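# Place two cartons on two supports, glue stick on labelled carton

## Task

Set the orange-labelled carton on the raised block so no part of it reaches beyond the outer edge of the blue tape outline, and set the other carton on the low platform without any overhang; both cartons keep the orientation (which face is up) they had initially, and the glue stick must finish resting on top of the orange-labelled carton.

## Robot and tools

Robot: two UR7e-type arms, left_arm and right_arm, each carrying a suction cup (rim 41 mm across) instead of fingers, plus a wrist camera: cam_left_wrist and cam_right_wrist, each 672x504. Each base sits on a tilted plate fixed to a shared frame behind them. Calibrated base poses in the scene frame: left_arm at (+0.033, +0.128, +0.133) m, right_arm at (+0.032, -0.286, +0.133) m.

Frames. Scene frame: origin at table-top height midway between the nominal bases, +x out over the table, +y toward left_arm, +z up. Every hand pose, velocity and target an arm reports is in that arm's own tilted base frame, not the scene frame. Offsets you command are taken along the axes of the arm's current Hand target. The cup point is the centre of the cup rim; the cup faces along the cup point's +z. The tool body widens to about 9 cm sideways starting roughly 3 cm behind the rim.

Row layout (both motion tools): always 14 numbers, each in [-1, 1]: left_arm dx, dy, dz, rx, ry, rz, left suction, then right_arm dx, dy, dz, rx, ry, rz, right suction. 1.0 equals 0.6 m of translation or 180 degrees of rotation; rx, ry, rz form one rotation vector. The six pose numbers are offsets from the Hand target held when the action or move starts, not absolute poses and not relative to the previous row. Six zeros re-request the existing Hand target. Suction: above 0.01 is on, 0.01 or less is off; the setting persists, so resend the last value to leave it alone (0 is a real off command).

execute_actions(actions, cameras): actions is a list of actions; each action is a list of up to 15 rows, one row per 1/30 s step, the final row held to fill 15 steps. Empty list just returns state and images. cameras chooses images (omitted/null/["all"] = all, [] = none).

move(target, speed, blend, stop_force, zero, blocking, cameras): straight-line path of each cup point to the offset row in target, or through a list of up to 15 rows, all counted from the same starting Hand targets. speed in m/s, 0.002 to 3.6, default 0.25 (turns up to twice that in rad/s), one value or one per target. blend in m rounds corners in a list. stop_force, 3 to 120 N, one value for both arms: ends an arm's path when the wrist sensor feels that much push against its motion; not reliable when the cup rotates, and omit it when moving away from something you press on. zero (only with stop_force, default true) re-zeros moving arms first. blocking=false returns after 0.5 s while the move continues; not allowed with stop_force. Paths avoid nothing, lag and can overshoot when fast, and may last at most 10 s. Avoid routing a path near the arm's own base. Keep tool numbers identical across a list when using stop_force.

wait(seconds 0 to 10), stop() to brake a running move, zoom_image(camera, region [x0,y0,x1,y1], max 504x504 px) on the latest image, zero_wrist_force(arm), read_manual(section "licences"), finished_scene(scene 1 or 2) which is irreversible.

Results: per arm end_effector_position (m), quat_wxyz, velocities, Hand target (last commanded pose after clipping; next offsets count from it), Joint positions and torques, Wrist force/torque along tool axes plus the peak since last shown, suction_measured (near 0 = no seal, 0.83+ = airtight) and part_present (1 at 0.50, back to 0 under 0.45), Tool commands. A move adds a 'move:' line with the ending (done, off_target, moving, held, fault) and limits (paced = pose clipped, held = steps withheld). done means within 3 mm and 2 degrees, not that nothing was touched. Commanded orientation is clipped to 32 degrees from the measured one each step. If a cup settles short, send the remaining distance as an offset.

Picking: turn suction on and press the rim fully onto a flat, smooth, seam-free area away from edges. The cup shortens up to 16 mm under vacuum. To release, set the object down on its support, then switch suction off and lift at least 22 mm. A cup sealed to the table pins the tool until suction is off.

Avoid: firm contacts past the surface (arms are stiff), since a torque limit (wrist joints 24.3 N m, others 130 N m) or about 150 N of external force stops the arm for 10 s; hard hits between the two arms, which can fail the scene; drops, releasing moving objects, slams; anything leaving the table; long stretched or loaded holds that overheat motors (MOTOR HOT at 70 °C, brake stop at 85 °C). Loose objects may be nudged occasionally; check before finishing.

Each tool is called after "Request:" by a JSON object that holds its "fn" and its "kwargs", one argument or row to a line.

## Session

Request:
{"fn": "execute_actions", "kwargs": {
  "actions": []
}}

Scene clock: 0.00 s.
left_arm: end_effector_position=(-0.0613, +0.1763, +0.2529) suction_measured=0.00 part_present=0 end_effector_quat_wxyz=(+0.048, +0.742, -0.538, +0.397) | right_arm: end_effector_position=(+0.3156, +0.2393, +0.2382) suction_measured=0.00 part_present=0 end_effector_quat_wxyz=(+0.282, -0.480, +0.830, -0.027)
Joint positions: left_arm=[1.766 -1.871 2.077 -1.059 -2.016 1.62] | right_arm=[4.428 -0.97 -2.44 -0.903 1.148 1.722]
Joint velocities: within noise
Joint torques (N m): no reading
Wrist force (N): no reading
Wrist torque (N m): no reading
Wrist force, peak (N): no reading
Hand target: left_arm -0.0613, +0.1763, +0.2529; +0.048, +0.742, -0.538, +0.397 | right_arm +0.3156, +0.2393, +0.2382; +0.282, -0.480, +0.830, -0.027
Tool commands: left_gripper/suction=+0.0 right_gripper/suction=+0.0

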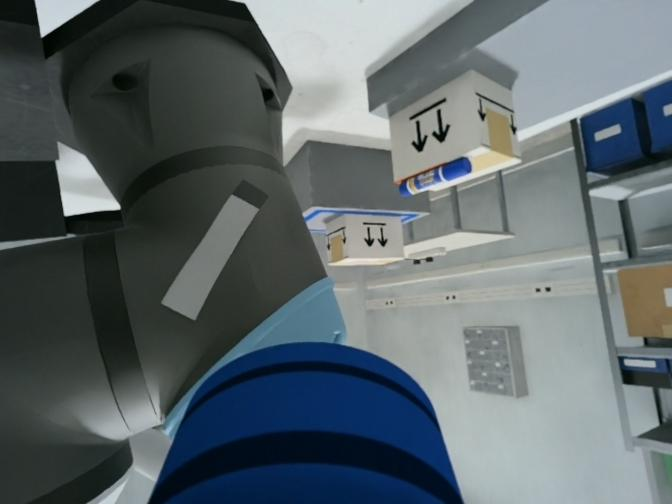

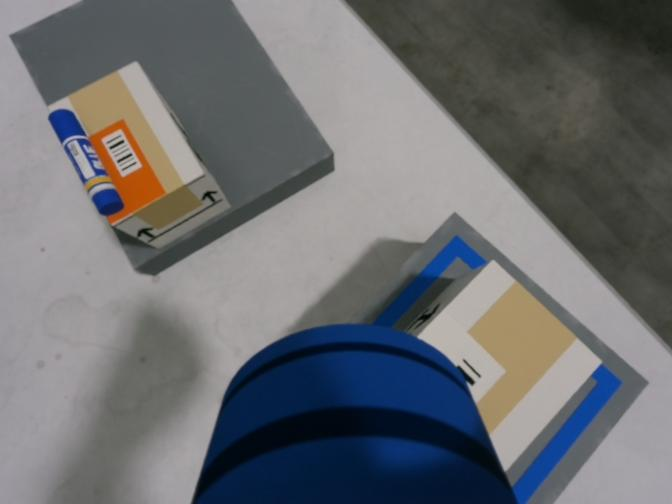

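Request:
{"fn": "zoom_image", "kwargs": {
  "camera": "cam_right_wrist",
  "region": [0, 40, 250, 290]
}}

Request:
{"fn": "zoom_image", "kwargs": {
  "camera": "cam_right_wrist",
  "region": [380, 200, 672, 504]
}}

Request:
{"fn": "zoom_image", "kwargs": {
  "camera": "cam_left_wrist",
  "region": [280, 50, 530, 290]
}}

Scaled by 2.016.

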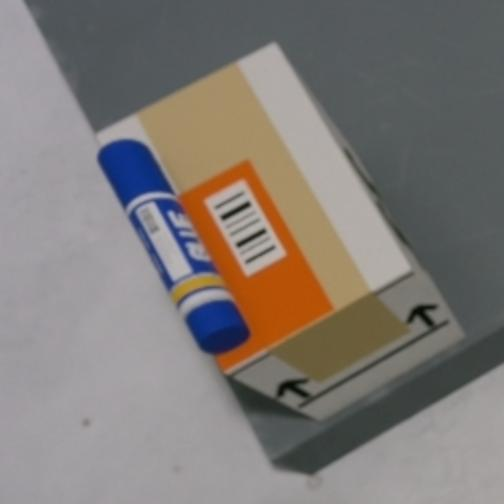

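Scaled by 1.658.

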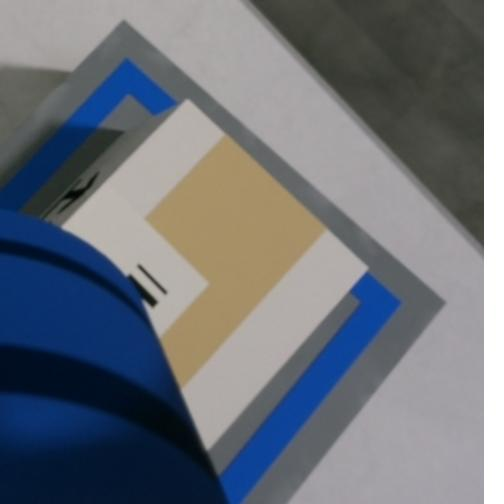

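Scaled by 2.016.

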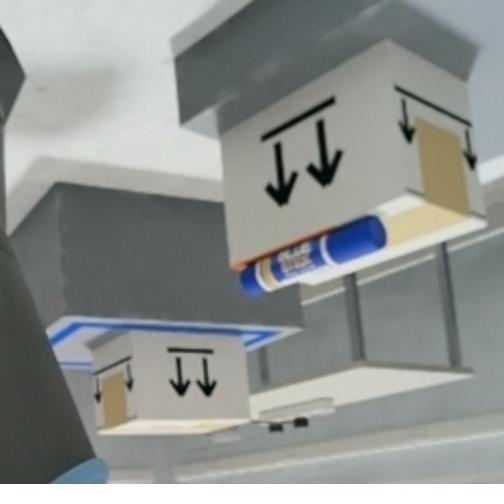

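Request:
{"fn": "move", "kwargs": {
  "target": [0,0,0,0,0,0,0,-0.147,-0.25,-0.054,0,0,0,0]
}}

Scene clock: 49.43 s.
left_arm: end_effector_position=(-0.0613, +0.1763, +0.2529) suction_measured=0.00 part_present=0 end_effector_quat_wxyz=(+0.048, +0.742, -0.538, +0.397) | right_arm: end_effector_position=(+0.4504, +0.2230, +0.3516) suction_measured=0.00 part_present=0 end_effector_quat_wxyz=(+0.282, -0.480, +0.830, -0.027)
Joint positions: left_arm=[1.766 -1.871 2.077 -1.059 -2.016 1.62] | right_arm=[3.984 -1.255 -2.03 -0.893 1.35 1.305]
Joint velocities: within noise
Joint torques (N m): left_arm=[5.11 -20.51 -14.93 0.8 -0.45 -0.88] | right_arm=[-1.63 -2.65 35.74 1.44 2.62 -1.37]
Wrist force (N): left_arm=[-0.1 0.0 -0.1] | right_arm=[-0.2 0.2 -0.3]
Wrist torque (N m): left_arm=[0.00 0.01 0.01] | right_arm=[0.04 0.02 0.01]
Wrist force, peak (N): left_arm=[-0.2 0.0 0.4] | right_arm=[0.7 1.2 0.2]
Hand target: left_arm -0.0613, +0.1763, +0.2529; +0.048, +0.742, -0.538, +0.397 | right_arm +0.4505, +0.2230, +0.3516; +0.282, -0.480, +0.830, -0.027
Off the commanded pose: left_arm 0.000 m, 0 deg | right_arm 0.000 m, 0 deg.
move: done

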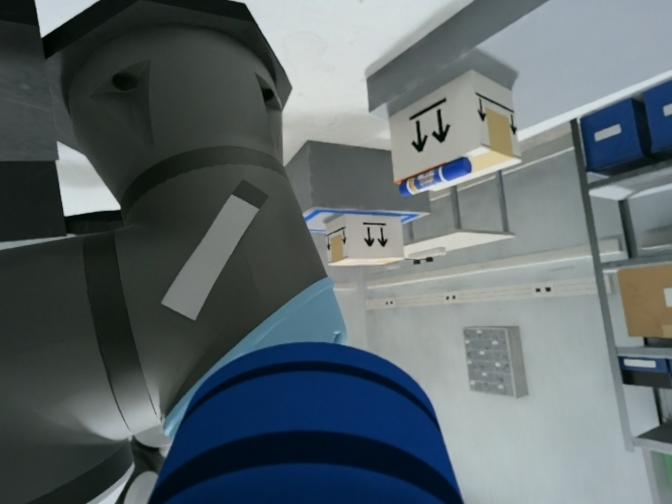

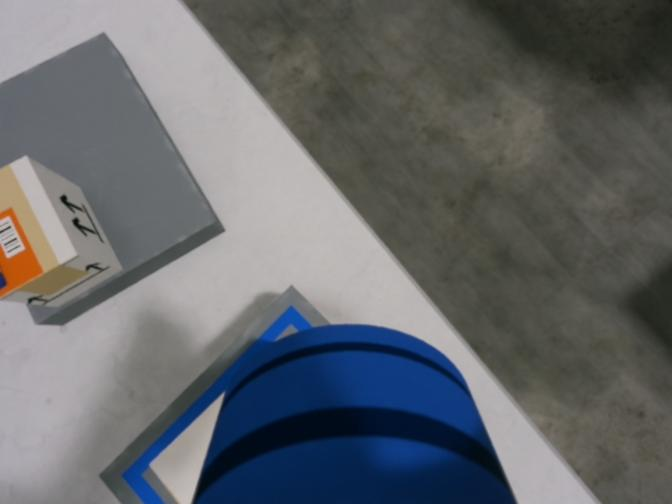

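Request:
{"fn": "move", "kwargs": {
  "target": [0,0,0,0,0,0,0,0.05,-0.006,0.003,0.1022,0.1992,0.2862,0],
  "cameras": ["cam_right_wrist"]
}}

Scene clock: 76.00 s.
left_arm: end_effector_position=(-0.0613, +0.1763, +0.2529) suction_measured=0.00 part_present=0 end_effector_quat_wxyz=(+0.048, +0.742, -0.538, +0.397) | right_arm: end_effector_position=(+0.4428, +0.1971, +0.3380) suction_measured=0.00 part_present=0 end_effector_quat_wxyz=(+0.076, +0.000, +0.982, -0.171)
Joint positions: left_arm=[1.766 -1.871 2.077 -1.059 -2.016 1.62] | right_arm=[4.021 -1.535 -1.606 -1.747 1.236 2.48]
Joint velocities: within noise
Joint torques (N m): left_arm=[2.06 -22.21 -13.12 1.26 -0.84 -1.59] | right_arm=[2.94 7.32 34.47 0.63 2.15 2.17]
Wrist force (N): left_arm=[-0.1 0.1 -0.1] | right_arm=[-0.3 0.5 0.4]
Wrist torque (N m): left_arm=[0.02 0.01 0.01] | right_arm=[0.07 -0.03 0.05]
Wrist force, peak (N): left_arm=[-0.2 0.2 0.3] | right_arm=[-0.4 0.6 0.5]
Hand target: left_arm -0.0613, +0.1763, +0.2529; +0.048, +0.742, -0.538, +0.397 | right_arm +0.4428, +0.1971, +0.3380; +0.076, +0.000, +0.982, -0.171
Off the commanded pose: left_arm 0.000 m, 0 deg | right_arm 0.000 m, 0 deg.
move: done
Images, in order (width x height): cam_right_wrist 672x504.

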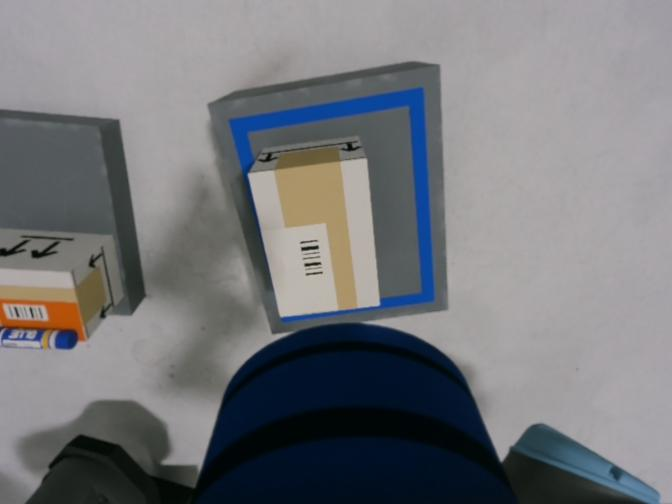

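Request:
{"fn": "move", "kwargs": {
  "target": [0,0,0,0,0,0,0,0.05,0.55,0,0,0,0,0],
  "speed": 0.4
}}

Scene clock: 91.93 s.
left_arm: end_effector_position=(-0.0613, +0.1763, +0.2529) suction_measured=0.00 part_present=0 end_effector_quat_wxyz=(+0.048, +0.742, -0.538, +0.397) | right_arm: end_effector_position=(+0.4218, +0.5068, +0.2225) suction_measured=0.00 part_present=0 end_effector_quat_wxyz=(+0.076, +0.000, +0.982, -0.171)
Joint positions: left_arm=[1.766 -1.871 2.077 -1.059 -2.016 1.62] | right_arm=[4.325 -2.081 -1.194 -1.705 1.303 2.791]
Joint velocities: within noise
Joint torques (N m): left_arm=[0.8 -22.36 -11.59 1.23 -1.24 -2.02] | right_arm=[23.8 26.12 37.78 0.82 2.25 1.71]
Wrist force (N): left_arm=[-0.1 0.3 0.0] | right_arm=[-0.3 0.3 0.6]
Wrist torque (N m): left_arm=[0.05 0.00 0.00] | right_arm=[0.05 -0.01 0.06]
Wrist force, peak (N): left_arm=[0.4 -0.1 0.0] | right_arm=[0.1 1.9 0.8]
Hand target: left_arm -0.0613, +0.1763, +0.2529; +0.048, +0.742, -0.538, +0.397 | right_arm +0.4218, +0.5069, +0.2225; +0.076, +0.000, +0.982, -0.171
Off the commanded pose: left_arm 0.000 m, 0 deg | right_arm 0.000 m, 0 deg.
move: done

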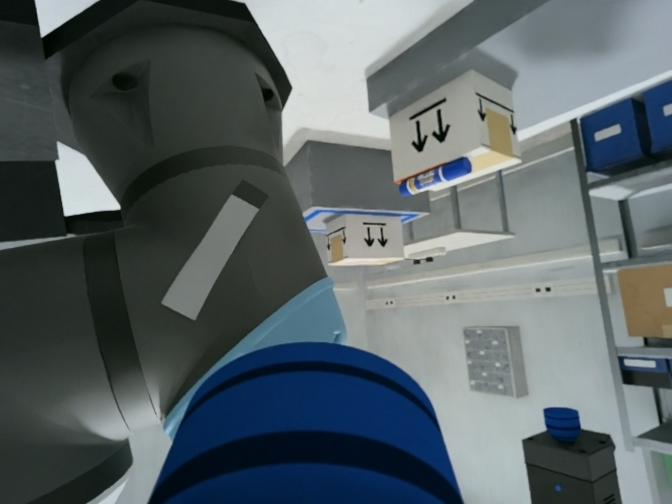

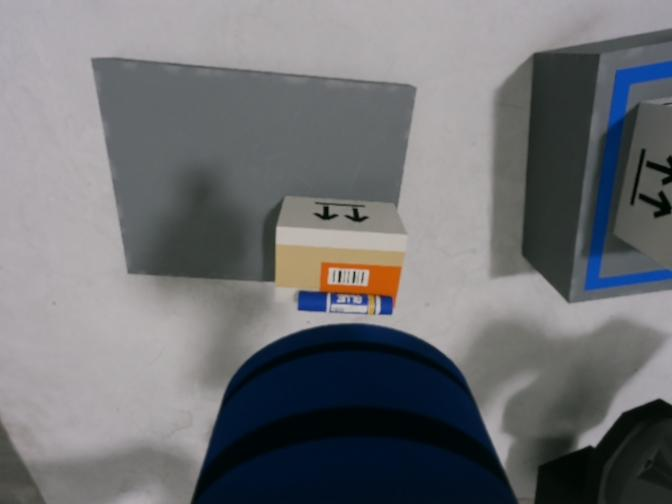

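Request:
{"fn": "zoom_image", "kwargs": {
  "camera": "cam_left_wrist",
  "region": [480, 370, 672, 504]
}}

Request:
{"fn": "zoom_image", "kwargs": {
  "camera": "cam_right_wrist",
  "region": [250, 180, 430, 330]
}}

Scaled by 2.625.

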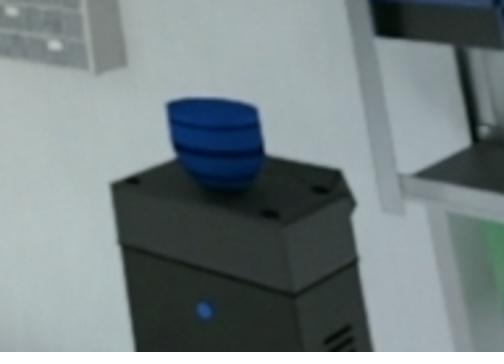

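Scaled by 2.800.

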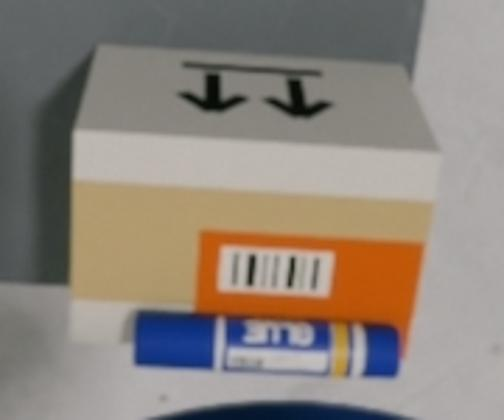

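Request:
{"fn": "zoom_image", "kwargs": {
  "camera": "cam_right_wrist",
  "region": [500, 20, 672, 320]
}}

Scaled by 1.680.

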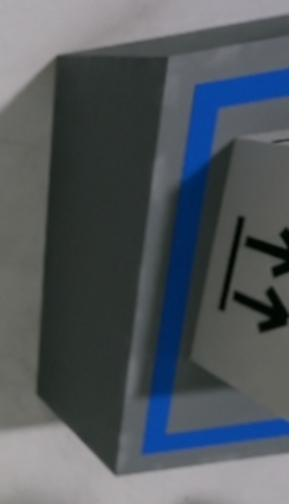

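Request:
{"fn": "move", "kwargs": {
  "target": [
    [0,0,0,0,0,0,0,0.089,-0.531,0,0,0,0,0],
    [0,0,0,0,0,0,0,0.089,-0.531,0.267,0,0,0,0]
  ],
  "speed": 0.4,
  "blend": 0.05
}}

Scene clock: 129.10 s.
left_arm: end_effector_position=(-0.0613, +0.1763, +0.2529) suction_measured=0.00 part_present=0 end_effector_quat_wxyz=(+0.048, +0.742, -0.538, +0.397) | right_arm: end_effector_position=(+0.3843, +0.1518, +0.1729) suction_measured=0.00 part_present=0 end_effector_quat_wxyz=(+0.075, +0.000, +0.982, -0.171)
Joint positions: left_arm=[1.766 -1.871 2.077 -1.059 -2.016 1.62] | right_arm=[4.061 -1.434 -2.127 -1.34 1.243 2.522]
Joint velocities: within noise
Joint torques (N m): left_arm=[-1.65 -22.14 -10.09 1.17 -1.57 -1.96] | right_arm=[0.48 1.26 11.5 3.82 -1.94 -1.28]
Wrist force (N): left_arm=[0.1 0.0 0.0] | right_arm=[-0.3 0.6 0.5]
Wrist torque (N m): left_arm=[0.00 -0.02 0.01] | right_arm=[0.10 -0.03 0.05]
Wrist force, peak (N): left_arm=[0.1 0.4 0.1] | right_arm=[0.0 0.3 2.3]
Hand target: left_arm -0.0613, +0.1763, +0.2529; +0.048, +0.742, -0.538, +0.397 | right_arm +0.3844, +0.1518, +0.1728; +0.076, +0.000, +0.982, -0.171
Off the commanded pose: left_arm 0.000 m, 0 deg | right_arm 0.000 m, 0 deg.
move: done

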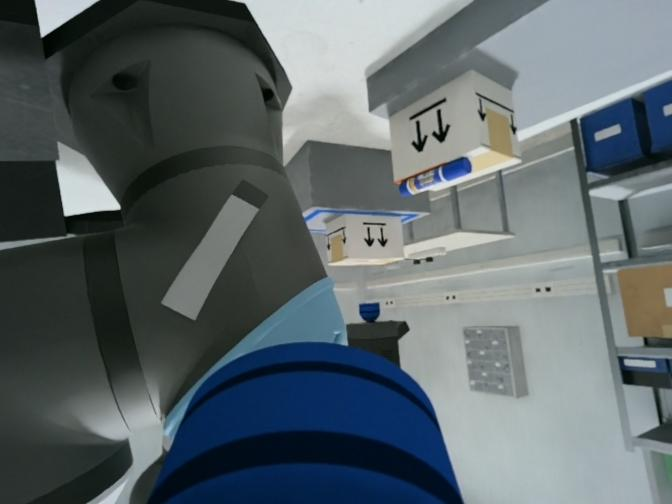

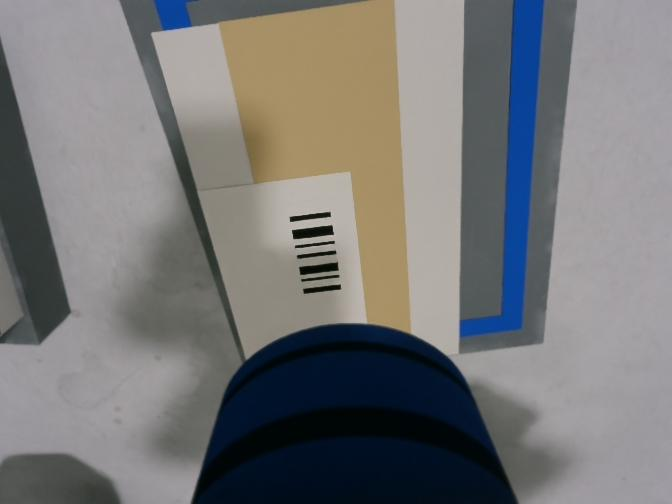

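Request:
{"fn": "move", "kwargs": {
  "target": [0,0,0,0,0,0,0,0,0.004,0.1,0,0,0,1],
  "cameras": []
}}

Request:
{"fn": "move", "kwargs": {
  "target": [0,0,0,0,0,0,0,0,0,0.07,0,0,0,1],
  "speed": 0.015,
  "stop_force": 8,
  "cameras": ["cam_right_wrist"]
}}

Scene clock: 143.10 s.
left_arm: end_effector_position=(-0.0613, +0.1763, +0.2529) suction_measured=0.00 part_present=0 end_effector_quat_wxyz=(+0.048, +0.742, -0.538, +0.397) | right_arm: end_effector_position=(+0.3933, +0.1338, +0.1163) suction_measured=0.00 part_present=0 end_effector_quat_wxyz=(+0.076, +0.000, +0.982, -0.171)
Joint positions: left_arm=[1.766 -1.871 2.077 -1.059 -2.016 1.62] | right_arm=[4.015 -1.509 -2.232 -1.145 1.235 2.474]
Joint velocities: within noise
Joint torques (N m): left_arm=[-1.94 -22.69 -9.08 1.19 -1.86 -1.85] | right_arm=[0.46 3.09 10.75 3.87 -1.93 -1.18]
Wrist force (N): left_arm=[0.0 0.2 0.0] | right_arm=[-0.1 0.6 0.4]
Wrist torque (N m): left_arm=[0.03 0.00 0.00] | right_arm=[0.10 -0.06 0.05]
Wrist force, peak (N): left_arm=[0.2 0.3 0.1] | right_arm=[-0.2 0.5 1.2]
Hand target: left_arm -0.0613, +0.1763, +0.2529; +0.048, +0.742, -0.538, +0.397 | right_arm +0.3933, +0.1338, +0.1162; +0.076, +0.000, +0.982, -0.171
Off the commanded pose: left_arm 0.000 m, 0 deg | right_arm 0.000 m, 0 deg.
move: done
No camera images: "cameras" was empty.

Scene clock: 146.97 s.
left_arm: end_effector_position=(-0.0613, +0.1763, +0.2529) suction_measured=0.00 part_present=0 end_effector_quat_wxyz=(+0.048, +0.742, -0.538, +0.397) | right_arm: end_effector_position=(+0.3990, +0.1208, +0.0803) suction_measured=1.00 part_present=1 end_effector_quat_wxyz=(+0.076, +0.000, +0.982, -0.171)
Joint positions: left_arm=[1.766 -1.871 2.077 -1.059 -2.016 1.62] | right_arm=[3.983 -1.573 -2.29 -1.011 1.229 2.44]
Joint velocities: within noise
Joint torques (N m): left_arm=[-1.42 -22.42 -7.34 1.14 -2.09 -1.98] | right_arm=[15.46 17.68 30.66 0.91 1.87 1.72]
Wrist force (N): left_arm=[0.1 0.0 0.2] | right_arm=[2.4 -1.8 -5.4]
Wrist torque (N m): left_arm=[0.01 -0.02 0.00] | right_arm=[-0.04 -0.15 0.06]
Wrist force, peak (N): left_arm=[0.2 0.3 0.0] | right_arm=[10.8 -8.7 -34.1]
Hand target: left_arm -0.0613, +0.1763, +0.2529; +0.048, +0.742, -0.538, +0.397 | right_arm +0.3990, +0.1208, +0.0803; +0.076, +0.000, +0.982, -0.171 (not the last commanded pose)
Off the commanded pose: left_arm 0.000 m, 0 deg | right_arm 0.003 m, 0 deg.
move: contact (right_arm)
Images, in order (width x height): cam_right_wrist 672x504.

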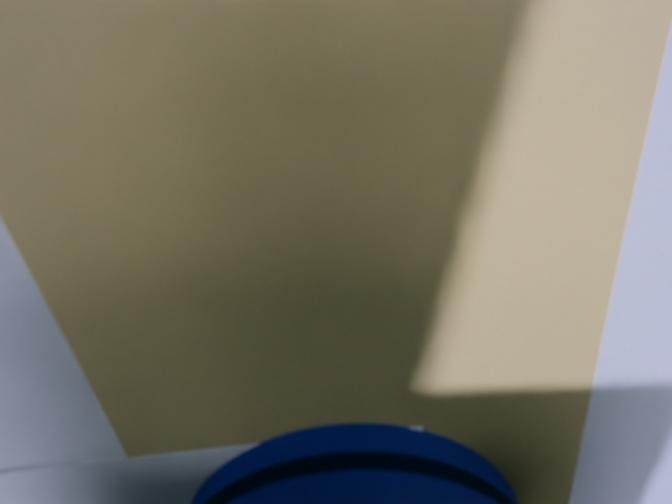

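Request:
{"fn": "move", "kwargs": {
  "target": [0,0,0,0,0,0,0,0,0,-0.1,0,0,0,1],
  "speed": 0.1
}}

Scene clock: 151.10 s.
left_arm: end_effector_position=(-0.0613, +0.1763, +0.2529) suction_measured=0.00 part_present=0 end_effector_quat_wxyz=(+0.048, +0.742, -0.538, +0.397) | right_arm: end_effector_position=(+0.3902, +0.1410, +0.1360) suction_measured=1.00 part_present=1 end_effector_quat_wxyz=(+0.076, +0.000, +0.982, -0.171)
Joint positions: left_arm=[1.766 -1.871 2.077 -1.059 -2.016 1.62] | right_arm=[4.033 -1.48 -2.196 -1.215 1.238 2.493]
Joint velocities: within noise
Joint torques (N m): left_arm=[-1.72 -22.7 -7.14 1.18 -2.45 -2] | right_arm=[15.49 18.76 37.29 1.15 2.04 1.62]
Wrist force (N): left_arm=[0.1 0.0 0.1] | right_arm=[-0.1 0.5 4.7]
Wrist torque (N m): left_arm=[0.00 -0.02 0.00] | right_arm=[0.09 -0.07 0.05]
Wrist force, peak (N): left_arm=[-0.1 0.2 0.4] | right_arm=[2.3 -1.9 -5.6]
Hand target: left_arm -0.0613, +0.1763, +0.2529; +0.048, +0.742, -0.538, +0.397 | right_arm +0.3901, +0.1410, +0.1361; +0.076, +0.000, +0.982, -0.171
Off the commanded pose: left_arm 0.000 m, 0 deg | right_arm 0.000 m, 0 deg.
move: done

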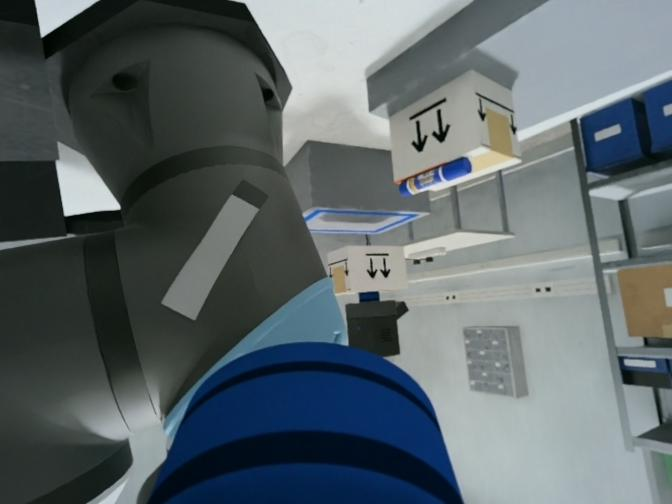

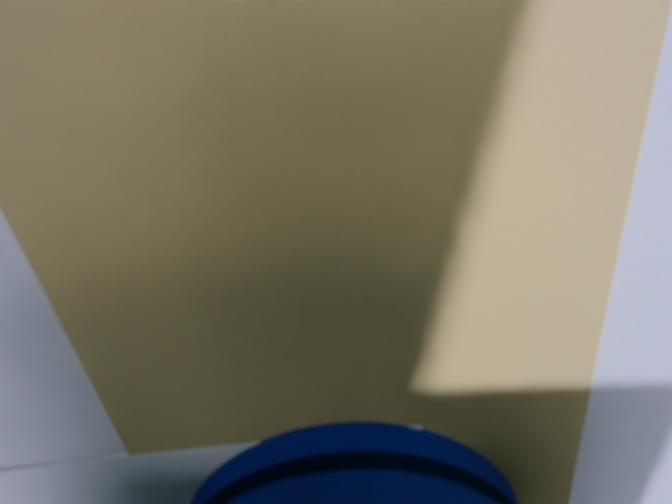

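Request:
{"fn": "move", "kwargs": {
  "target": [0,0,0,0,0,0,0,0.05,0.79,0,0,0,0,1],
  "speed": 0.3
}}

Scene clock: 158.07 s.
left_arm: end_effector_position=(-0.0613, +0.1763, +0.2529) suction_measured=0.00 part_present=0 end_effector_quat_wxyz=(+0.048, +0.742, -0.538, +0.397) | right_arm: end_effector_position=(+0.3730, +0.5864, -0.0279) suction_measured=1.00 part_present=1 end_effector_quat_wxyz=(+0.076, +0.000, +0.982, -0.171)
Joint positions: left_arm=[1.766 -1.871 2.077 -1.059 -2.016 1.62] | right_arm=[4.427 -2.404 -1.318 -1.283 1.331 2.892]
Joint velocities: within noise
Joint torques (N m): left_arm=[-2.35 -22.12 -6.96 1.15 -2.33 -1.95] | right_arm=[25.26 38.55 34.3 1.16 2.12 1.48]
Wrist force (N): left_arm=[0.0 0.0 0.0] | right_arm=[-0.3 0.3 4.9]
Wrist torque (N m): left_arm=[0.01 0.00 0.00] | right_arm=[0.05 0.00 0.04]
Wrist force, peak (N): left_arm=[0.3 0.1 0.3] | right_arm=[0.3 2.3 4.9]
Hand target: left_arm -0.0613, +0.1763, +0.2529; +0.048, +0.742, -0.538, +0.397 | right_arm +0.3730, +0.5864, -0.0279; +0.076, +0.000, +0.982, -0.171
Off the commanded pose: left_arm 0.000 m, 0 deg | right_arm 0.000 m, 0 deg.
move: done

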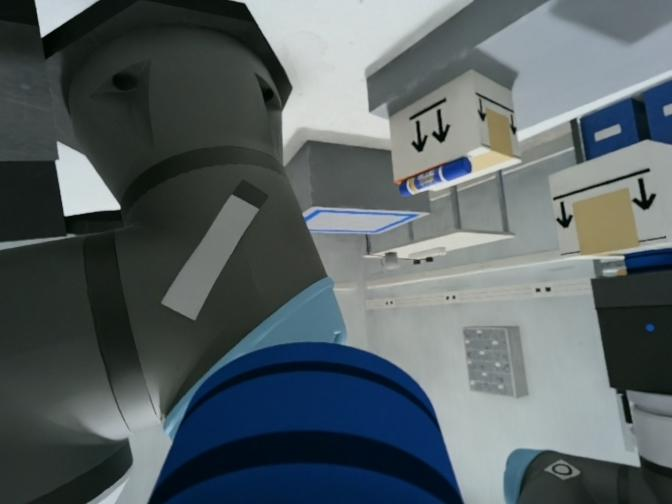

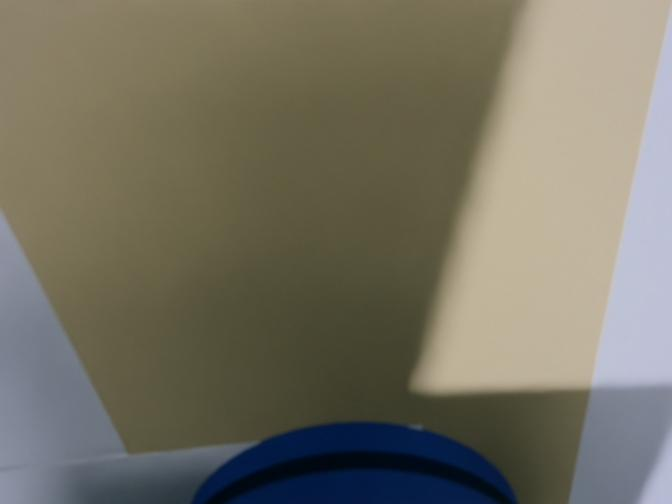

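Request:
{"fn": "move", "kwargs": {
  "target": [0,0,0,0,0,0,0,0,0,0.16,0,0,0,1],
  "cameras": []
}}

Request:
{"fn": "move", "kwargs": {
  "target": [0,0,0,0,0,0,0,0,0,0.13,0,0,0,1],
  "speed": 0.015,
  "stop_force": 5
}}

Scene clock: 161.30 s.
left_arm: end_effector_position=(-0.0613, +0.1763, +0.2529) suction_measured=0.00 part_present=0 end_effector_quat_wxyz=(+0.048, +0.742, -0.538, +0.397) | right_arm: end_effector_position=(+0.3872, +0.5542, -0.1170) suction_measured=1.00 part_present=1 end_effector_quat_wxyz=(+0.076, +0.000, +0.982, -0.171)
Joint positions: left_arm=[1.766 -1.871 2.077 -1.059 -2.016 1.62] | right_arm=[4.395 -2.497 -1.419 -1.082 1.322 2.86]
Joint velocities: within noise
Joint torques (N m): left_arm=[-2.65 -22.56 -7.25 1.1 -2.31 -1.94] | right_arm=[10.16 43.32 11.7 4.56 -2.04 -1.16]
Wrist force (N): left_arm=[0.0 0.1 0.1] | right_arm=[-0.1 0.4 4.8]
Wrist torque (N m): left_arm=[0.02 -0.01 0.01] | right_arm=[0.05 -0.02 0.05]
Wrist force, peak (N): left_arm=[-0.2 -0.2 0.2] | right_arm=[0.0 0.2 6.6]
Hand target: left_arm -0.0613, +0.1763, +0.2529; +0.048, +0.742, -0.538, +0.397 | right_arm +0.3872, +0.5541, -0.1172; +0.076, +0.000, +0.982, -0.171
Off the commanded pose: left_arm 0.000 m, 0 deg | right_arm 0.000 m, 0 deg.
move: done
No camera images: "cameras" was empty.

Scene clock: 165.00 s.
left_arm: end_effector_position=(-0.0613, +0.1763, +0.2529) suction_measured=0.00 part_present=0 end_effector_quat_wxyz=(+0.048, +0.742, -0.538, +0.397) | right_arm: end_effector_position=(+0.3923, +0.5426, -0.1490) suction_measured=1.00 part_present=1 end_effector_quat_wxyz=(+0.076, +0.000, +0.982, -0.171)
Joint positions: left_arm=[1.766 -1.871 2.077 -1.059 -2.016 1.62] | right_arm=[4.383 -2.54 -1.442 -1.014 1.319 2.848]
Joint velocities: within noise
Joint torques (N m): left_arm=[-2.06 -22.05 -6.65 1.11 -2.26 -1.93] | right_arm=[24.85 52.39 30.92 1.54 1.91 1.69]
Wrist force (N): left_arm=[0.0 0.0 0.1] | right_arm=[1.5 -2.3 -1.5]
Wrist torque (N m): left_arm=[-0.01 0.00 0.00] | right_arm=[-0.04 -0.08 0.06]
Wrist force, peak (N): left_arm=[-0.3 -0.2 0.3] | right_arm=[4.0 -8.5 -17.6]
Hand target: left_arm -0.0613, +0.1763, +0.2529; +0.048, +0.742, -0.538, +0.397 | right_arm +0.3923, +0.5426, -0.1490; +0.076, +0.000, +0.982, -0.171 (not the last commanded pose)
Off the commanded pose: left_arm 0.000 m, 0 deg | right_arm 0.044 m, 0 deg.
move: contact (right_arm)

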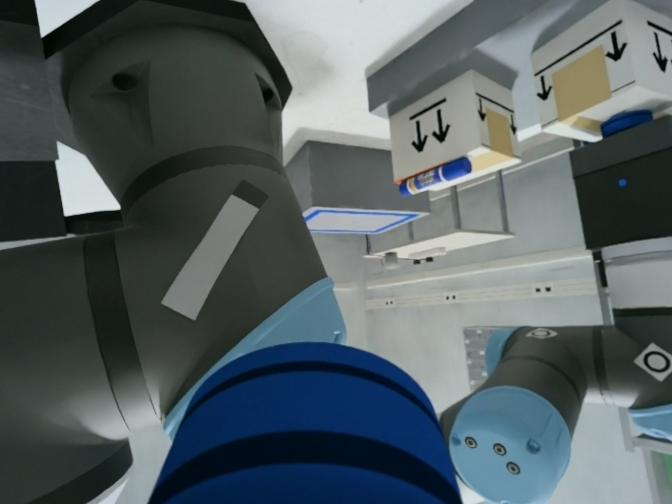

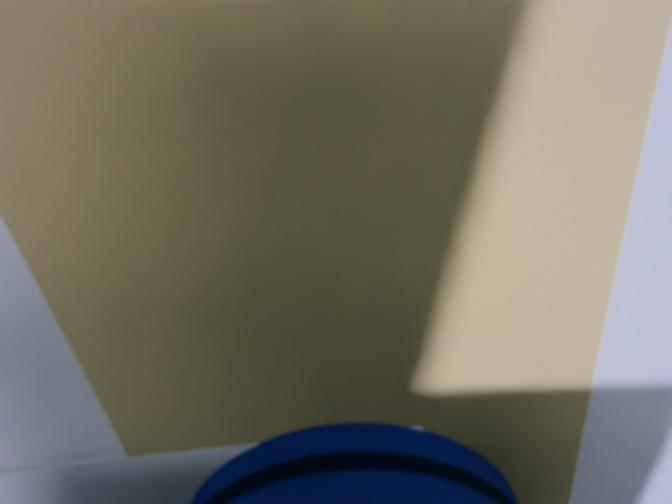

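Request:
{"fn": "move", "kwargs": {
  "target": [0,0,0,0,0,0,0,0,0,0,0,0,0,0],
  "cameras": []
}}

Request:
{"fn": "move", "kwargs": {
  "target": [
    [0,0,0,0,0,0,0,0,0,-0.05,0,0,0,0],
    [0,0,0,0,0,0,0,0,0,-0.387,0,0,0,0],
    [0,0,0,0,0,0,0,0,-0.258,-0.387,0,0,0,0]
  ],
  "speed": [0.06,0.3,0.3],
  "blend": [0,0.05,0]
}}

Scene clock: 170.93 s.
left_arm: end_effector_position=(-0.0613, +0.1763, +0.2529) suction_measured=0.00 part_present=0 end_effector_quat_wxyz=(+0.048, +0.742, -0.538, +0.397) | right_arm: end_effector_position=(+0.3923, +0.5427, -0.1489) suction_measured=0.00 part_present=0 end_effector_quat_wxyz=(+0.076, +0.000, +0.982, -0.171)
Joint positions: left_arm=[1.766 -1.871 2.077 -1.059 -2.016 1.62] | right_arm=[4.383 -2.54 -1.442 -1.014 1.319 2.848]
Joint velocities: within noise
Joint torques (N m): left_arm=[-1.45 -22.2 -7.37 1.09 -2.37 -1.96] | right_arm=[17.52 26.96 14.05 2.86 1.66 1.48]
Wrist force (N): left_arm=[0.1 0.0 0.0] | right_arm=[1.6 -4.3 -18.9]
Wrist torque (N m): left_arm=[0.01 -0.02 0.00] | right_arm=[-0.12 -0.07 0.05]
Wrist force, peak (N): left_arm=[0.3 0.2 0.2] | right_arm=[1.6 -4.3 -19.0]
Hand target: left_arm -0.0613, +0.1763, +0.2529; +0.048, +0.742, -0.538, +0.397 | right_arm +0.3923, +0.5426, -0.1490; +0.076, +0.000, +0.982, -0.171
Off the commanded pose: left_arm 0.000 m, 0 deg | right_arm 0.000 m, 0 deg.
move: done
No camera images: "cameras" was empty.

Scene clock: 173.47 s.
left_arm: end_effector_position=(-0.0613, +0.1763, +0.2529) suction_measured=0.00 part_present=0 end_effector_quat_wxyz=(+0.048, +0.742, -0.538, +0.397) | right_arm: end_effector_position=(+0.3538, +0.4751, +0.1189) suction_measured=0.00 part_present=0 end_effector_quat_wxyz=(+0.076, +0.000, +0.982, -0.171)
Joint positions: left_arm=[1.766 -1.871 2.077 -1.059 -2.016 1.62] | right_arm=[4.406 -2.005 -1.58 -1.415 1.325 2.871]
Joint velocities: within noise
Joint torques (N m): left_arm=[-2.08 -22.51 -7.14 1.17 -2.38 -1.86] | right_arm=[7.16 35.12 10.76 4.06 -1.95 -1.48]
Wrist force (N): left_arm=[0.1 0.1 0.1] | right_arm=[-0.2 0.4 0.8]
Wrist torque (N m): left_arm=[0.01 -0.01 0.00] | right_arm=[0.06 -0.04 0.06]
Wrist force, peak (N): left_arm=[-0.3 0.2 0.2] | right_arm=[1.6 -3.9 -18.8]
Hand target: left_arm -0.0613, +0.1763, +0.2529; +0.048, +0.742, -0.538, +0.397 | right_arm +0.3538, +0.4750, +0.1190; +0.076, +0.000, +0.982, -0.171
Off the commanded pose: left_arm 0.000 m, 0 deg | right_arm 0.000 m, 0 deg.
move: done

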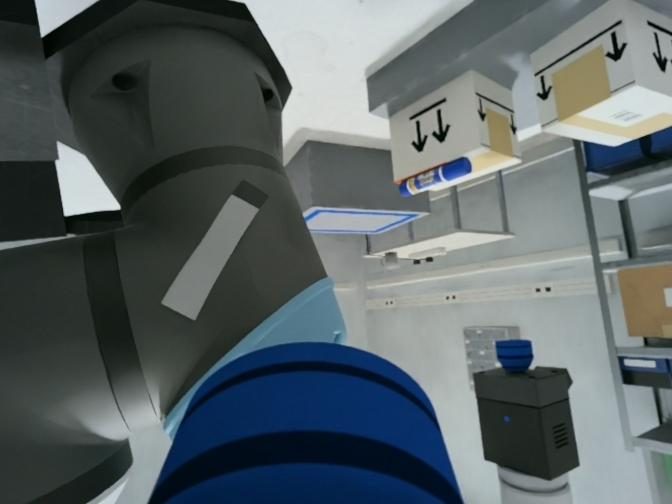

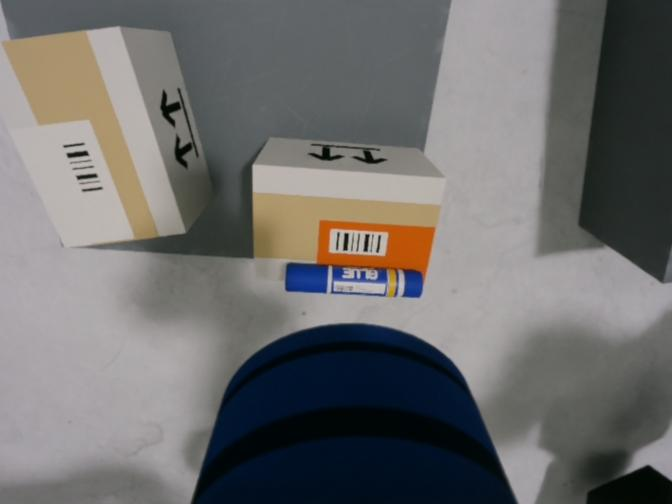

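Request:
{"fn": "zoom_image", "kwargs": {
  "camera": "cam_right_wrist",
  "region": [230, 120, 460, 310]
}}

Request:
{"fn": "zoom_image", "kwargs": {
  "camera": "cam_left_wrist",
  "region": [360, 60, 540, 210]
}}

Scaled by 2.191.

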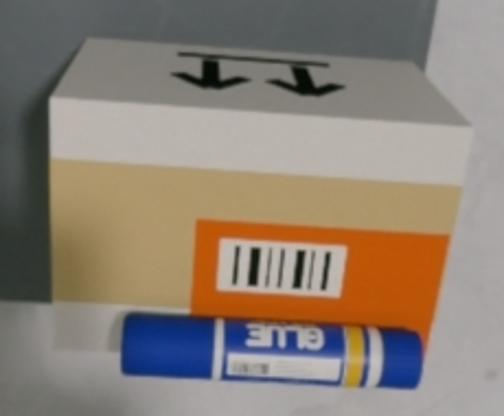

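Scaled by 2.800.

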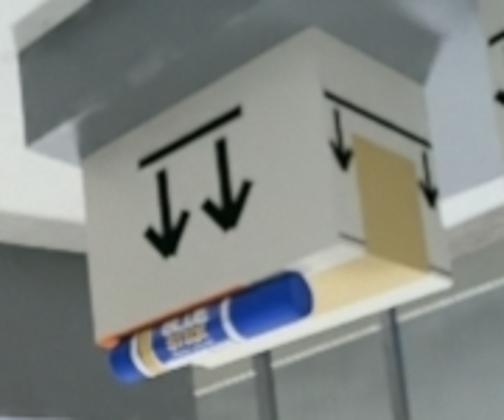

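Request:
{"fn": "move", "kwargs": {
  "target": [
    [0,0,0,0,0,0,0,0.0742,-0.0143,0.15,0,0,0.0211,0],
    [0,0,0,0,0,0,0,0.0742,-0.0143,0.31,0,0,0.0211,0]
  ],
  "speed": 0.2,
  "blend": 0.02
}}

Request:
{"fn": "zoom_image", "kwargs": {
  "camera": "cam_left_wrist",
  "region": [360, 60, 620, 310]
}}

Scene clock: 192.63 s.
left_arm: end_effector_position=(-0.0613, +0.1763, +0.2529) suction_measured=0.00 part_present=0 end_effector_quat_wxyz=(+0.048, +0.742, -0.538, +0.397) | right_arm: end_effector_position=(+0.3371, +0.4032, -0.0575) suction_measured=0.00 part_present=0 end_effector_quat_wxyz=(+0.081, +0.033, +0.982, -0.169)
Joint positions: left_arm=[1.766 -1.871 2.077 -1.059 -2.016 1.62] | right_arm=[4.395 -2.143 -1.94 -0.915 1.322 2.927]
Joint velocities: within noise
Joint torques (N m): left_arm=[-2.23 -22.38 -6.78 1.05 -2.36 -1.85] | right_arm=[6.13 25.54 7.83 3.82 -1.95 -1.22]
Wrist force (N): left_arm=[-0.2 0.1 0.2] | right_arm=[0.2 0.3 0.6]
Wrist torque (N m): left_arm=[0.02 0.02 0.00] | right_arm=[0.05 -0.11 0.05]
Wrist force, peak (N): left_arm=[-0.1 0.1 0.4] | right_arm=[0.3 -0.1 1.8]
Hand target: left_arm -0.0613, +0.1763, +0.2529; +0.048, +0.742, -0.538, +0.397 | right_arm +0.3371, +0.4032, -0.0577; +0.081, +0.033, +0.982, -0.169
Off the commanded pose: left_arm 0.000 m, 0 deg | right_arm 0.000 m, 0 deg.
move: done

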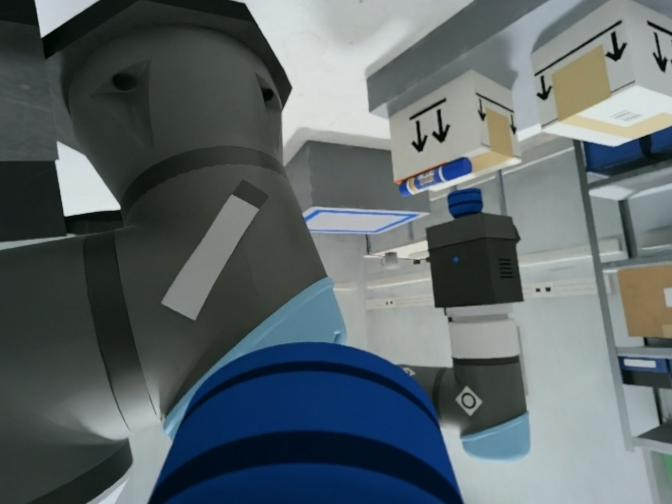

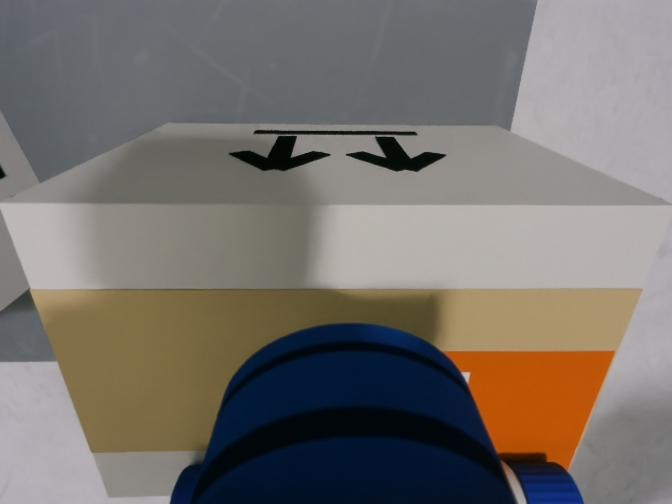

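Scaled by 1.938.

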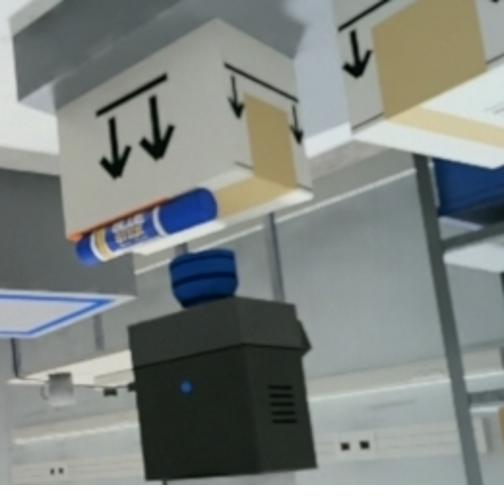

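Request:
{"fn": "move", "kwargs": {
  "target": [0,0,0,0,0,0,0,0,0,0.025,0,0,0,1],
  "cameras": []
}}

Request:
{"fn": "move", "kwargs": {
  "target": [0,0,0,0,0,0,0,0,0,0.06,0,0,0,1],
  "speed": 0.008,
  "stop_force": 5
}}

Request:
{"fn": "zoom_image", "kwargs": {
  "camera": "cam_left_wrist",
  "region": [360, 60, 620, 310]
}}

Scene clock: 196.77 s.
left_arm: end_effector_position=(-0.0613, +0.1763, +0.2529) suction_measured=0.00 part_present=0 end_effector_quat_wxyz=(+0.048, +0.742, -0.538, +0.397) | right_arm: end_effector_position=(+0.3393, +0.3982, -0.0715) suction_measured=0.00 part_present=0 end_effector_quat_wxyz=(+0.081, +0.033, +0.982, -0.169)
Joint positions: left_arm=[1.766 -1.871 2.077 -1.059 -2.016 1.62] | right_arm=[4.389 -2.167 -1.953 -0.876 1.321 2.921]
Joint velocities: within noise
Joint torques (N m): left_arm=[-2.03 -22.59 -7.3 1.1 -2.25 -1.73] | right_arm=[6.06 23.21 6.67 4.25 -1.85 -1.31]
Wrist force (N): left_arm=[0.1 0.0 0.1] | right_arm=[0.1 0.4 0.8]
Wrist torque (N m): left_arm=[0.01 -0.02 0.01] | right_arm=[0.08 -0.09 0.04]
Wrist force, peak (N): left_arm=[0.1 0.0 0.4] | right_arm=[0.2 0.2 1.0]
Hand target: left_arm -0.0613, +0.1763, +0.2529; +0.048, +0.742, -0.538, +0.397 | right_arm +0.3393, +0.3982, -0.0716; +0.081, +0.033, +0.982, -0.169
Off the commanded pose: left_arm 0.000 m, 0 deg | right_arm 0.000 m, 0 deg.
move: done
No camera images: "cameras" was empty.

Scene clock: 201.60 s.
left_arm: end_effector_position=(-0.0613, +0.1763, +0.2529) suction_measured=0.00 part_present=0 end_effector_quat_wxyz=(+0.048, +0.742, -0.538, +0.397) | right_arm: end_effector_position=(+0.3433, +0.3892, -0.0965) suction_measured=1.00 part_present=1 end_effector_quat_wxyz=(+0.081, +0.033, +0.982, -0.169)
Joint positions: left_arm=[1.766 -1.871 2.077 -1.059 -2.016 1.62] | right_arm=[4.377 -2.214 -1.972 -0.807 1.317 2.909]
Joint velocities: within noise
Joint torques (N m): left_arm=[-2.15 -22.61 -7.14 1.16 -2.31 -1.82] | right_arm=[21.88 36.85 28.85 1.22 1.7 1.36]
Wrist force (N): left_arm=[-0.1 0.0 -0.1] | right_arm=[0.5 -2.0 -3.2]
Wrist torque (N m): left_arm=[0.01 0.01 0.00] | right_arm=[-0.08 -0.12 0.04]
Wrist force, peak (N): left_arm=[0.1 -0.1 0.5] | right_arm=[0.7 -6.3 -14.1]
Hand target: left_arm -0.0613, +0.1763, +0.2529; +0.048, +0.742, -0.538, +0.397 | right_arm +0.3433, +0.3892, -0.0965; +0.081, +0.033, +0.982, -0.169 (not the last commanded pose)
Off the commanded pose: left_arm 0.000 m, 0 deg | right_arm 0.009 m, 0 deg.
move: contact (right_arm)

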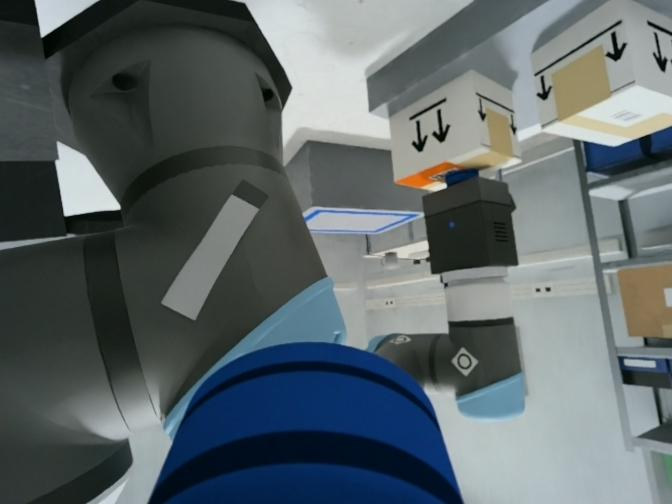

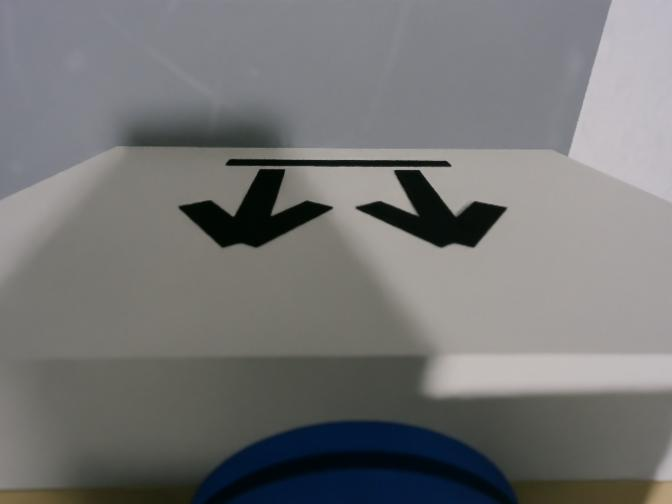

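Scaled by 1.938.

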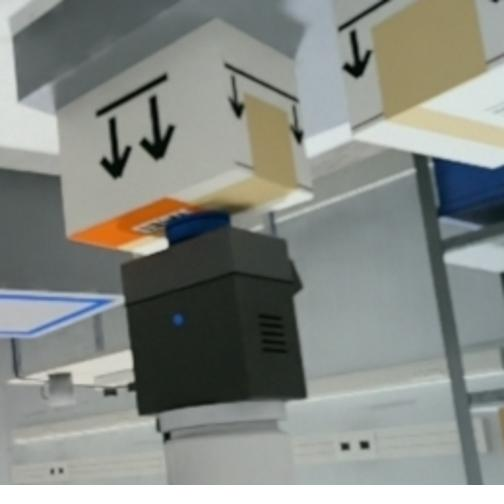

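Request:
{"fn": "move", "kwargs": {
  "target": [
    [0,0,0,0,0,0,0,0,0,-0.245,0,0,0,1],
    [0,0,0,0,0,0,0,-0.1717,-0.5393,-0.245,0,0,-0.0683,1]
  ],
  "speed": [0.12,0.3],
  "blend": [0.03,0]
}}

Scene clock: 228.60 s.
left_arm: end_effector_position=(-0.0613, +0.1763, +0.2529) suction_measured=0.00 part_present=0 end_effector_quat_wxyz=(+0.048, +0.742, -0.538, +0.397) | right_arm: end_effector_position=(+0.3933, +0.1304, +0.1631) suction_measured=1.00 part_present=1 end_effector_quat_wxyz=(+0.063, -0.072, +0.980, -0.176)
Joint positions: left_arm=[1.766 -1.871 2.077 -1.059 -2.016 1.62] | right_arm=[4.01 -1.436 -2.158 -1.29 1.234 2.321]
Joint velocities: within noise
Joint torques (N m): left_arm=[-2.14 -22.49 -6.93 1.02 -2.25 -1.78] | right_arm=[1.21 17.19 36.07 1.07 -0.02 -1.39]
Wrist force (N): left_arm=[0.2 0.1 0.2] | right_arm=[-0.2 0.4 4.7]
Wrist torque (N m): left_arm=[0.02 -0.03 0.01] | right_arm=[0.06 -0.13 0.05]
Wrist force, peak (N): left_arm=[0.2 0.2 0.3] | right_arm=[0.0 0.2 6.2]
Hand target: left_arm -0.0613, +0.1763, +0.2529; +0.048, +0.742, -0.538, +0.397 | right_arm +0.3933, +0.1303, +0.1632; +0.063, -0.073, +0.980, -0.176
Off the commanded pose: left_arm 0.000 m, 0 deg | right_arm 0.000 m, 0 deg.
move: done

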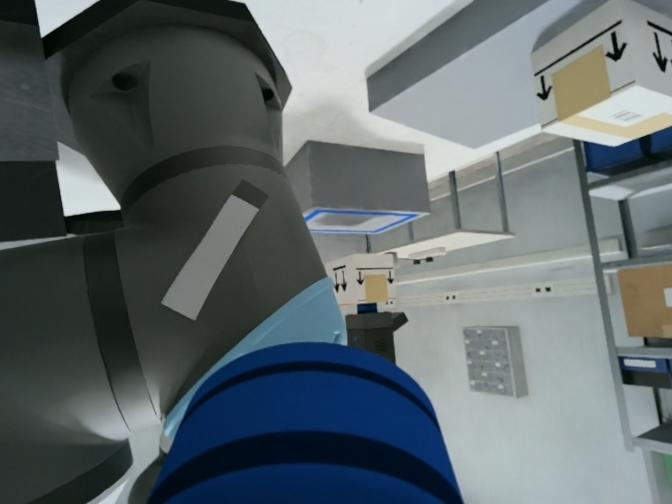

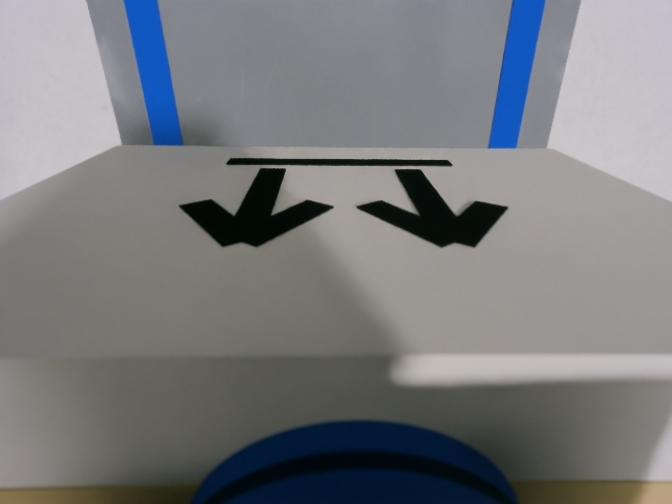

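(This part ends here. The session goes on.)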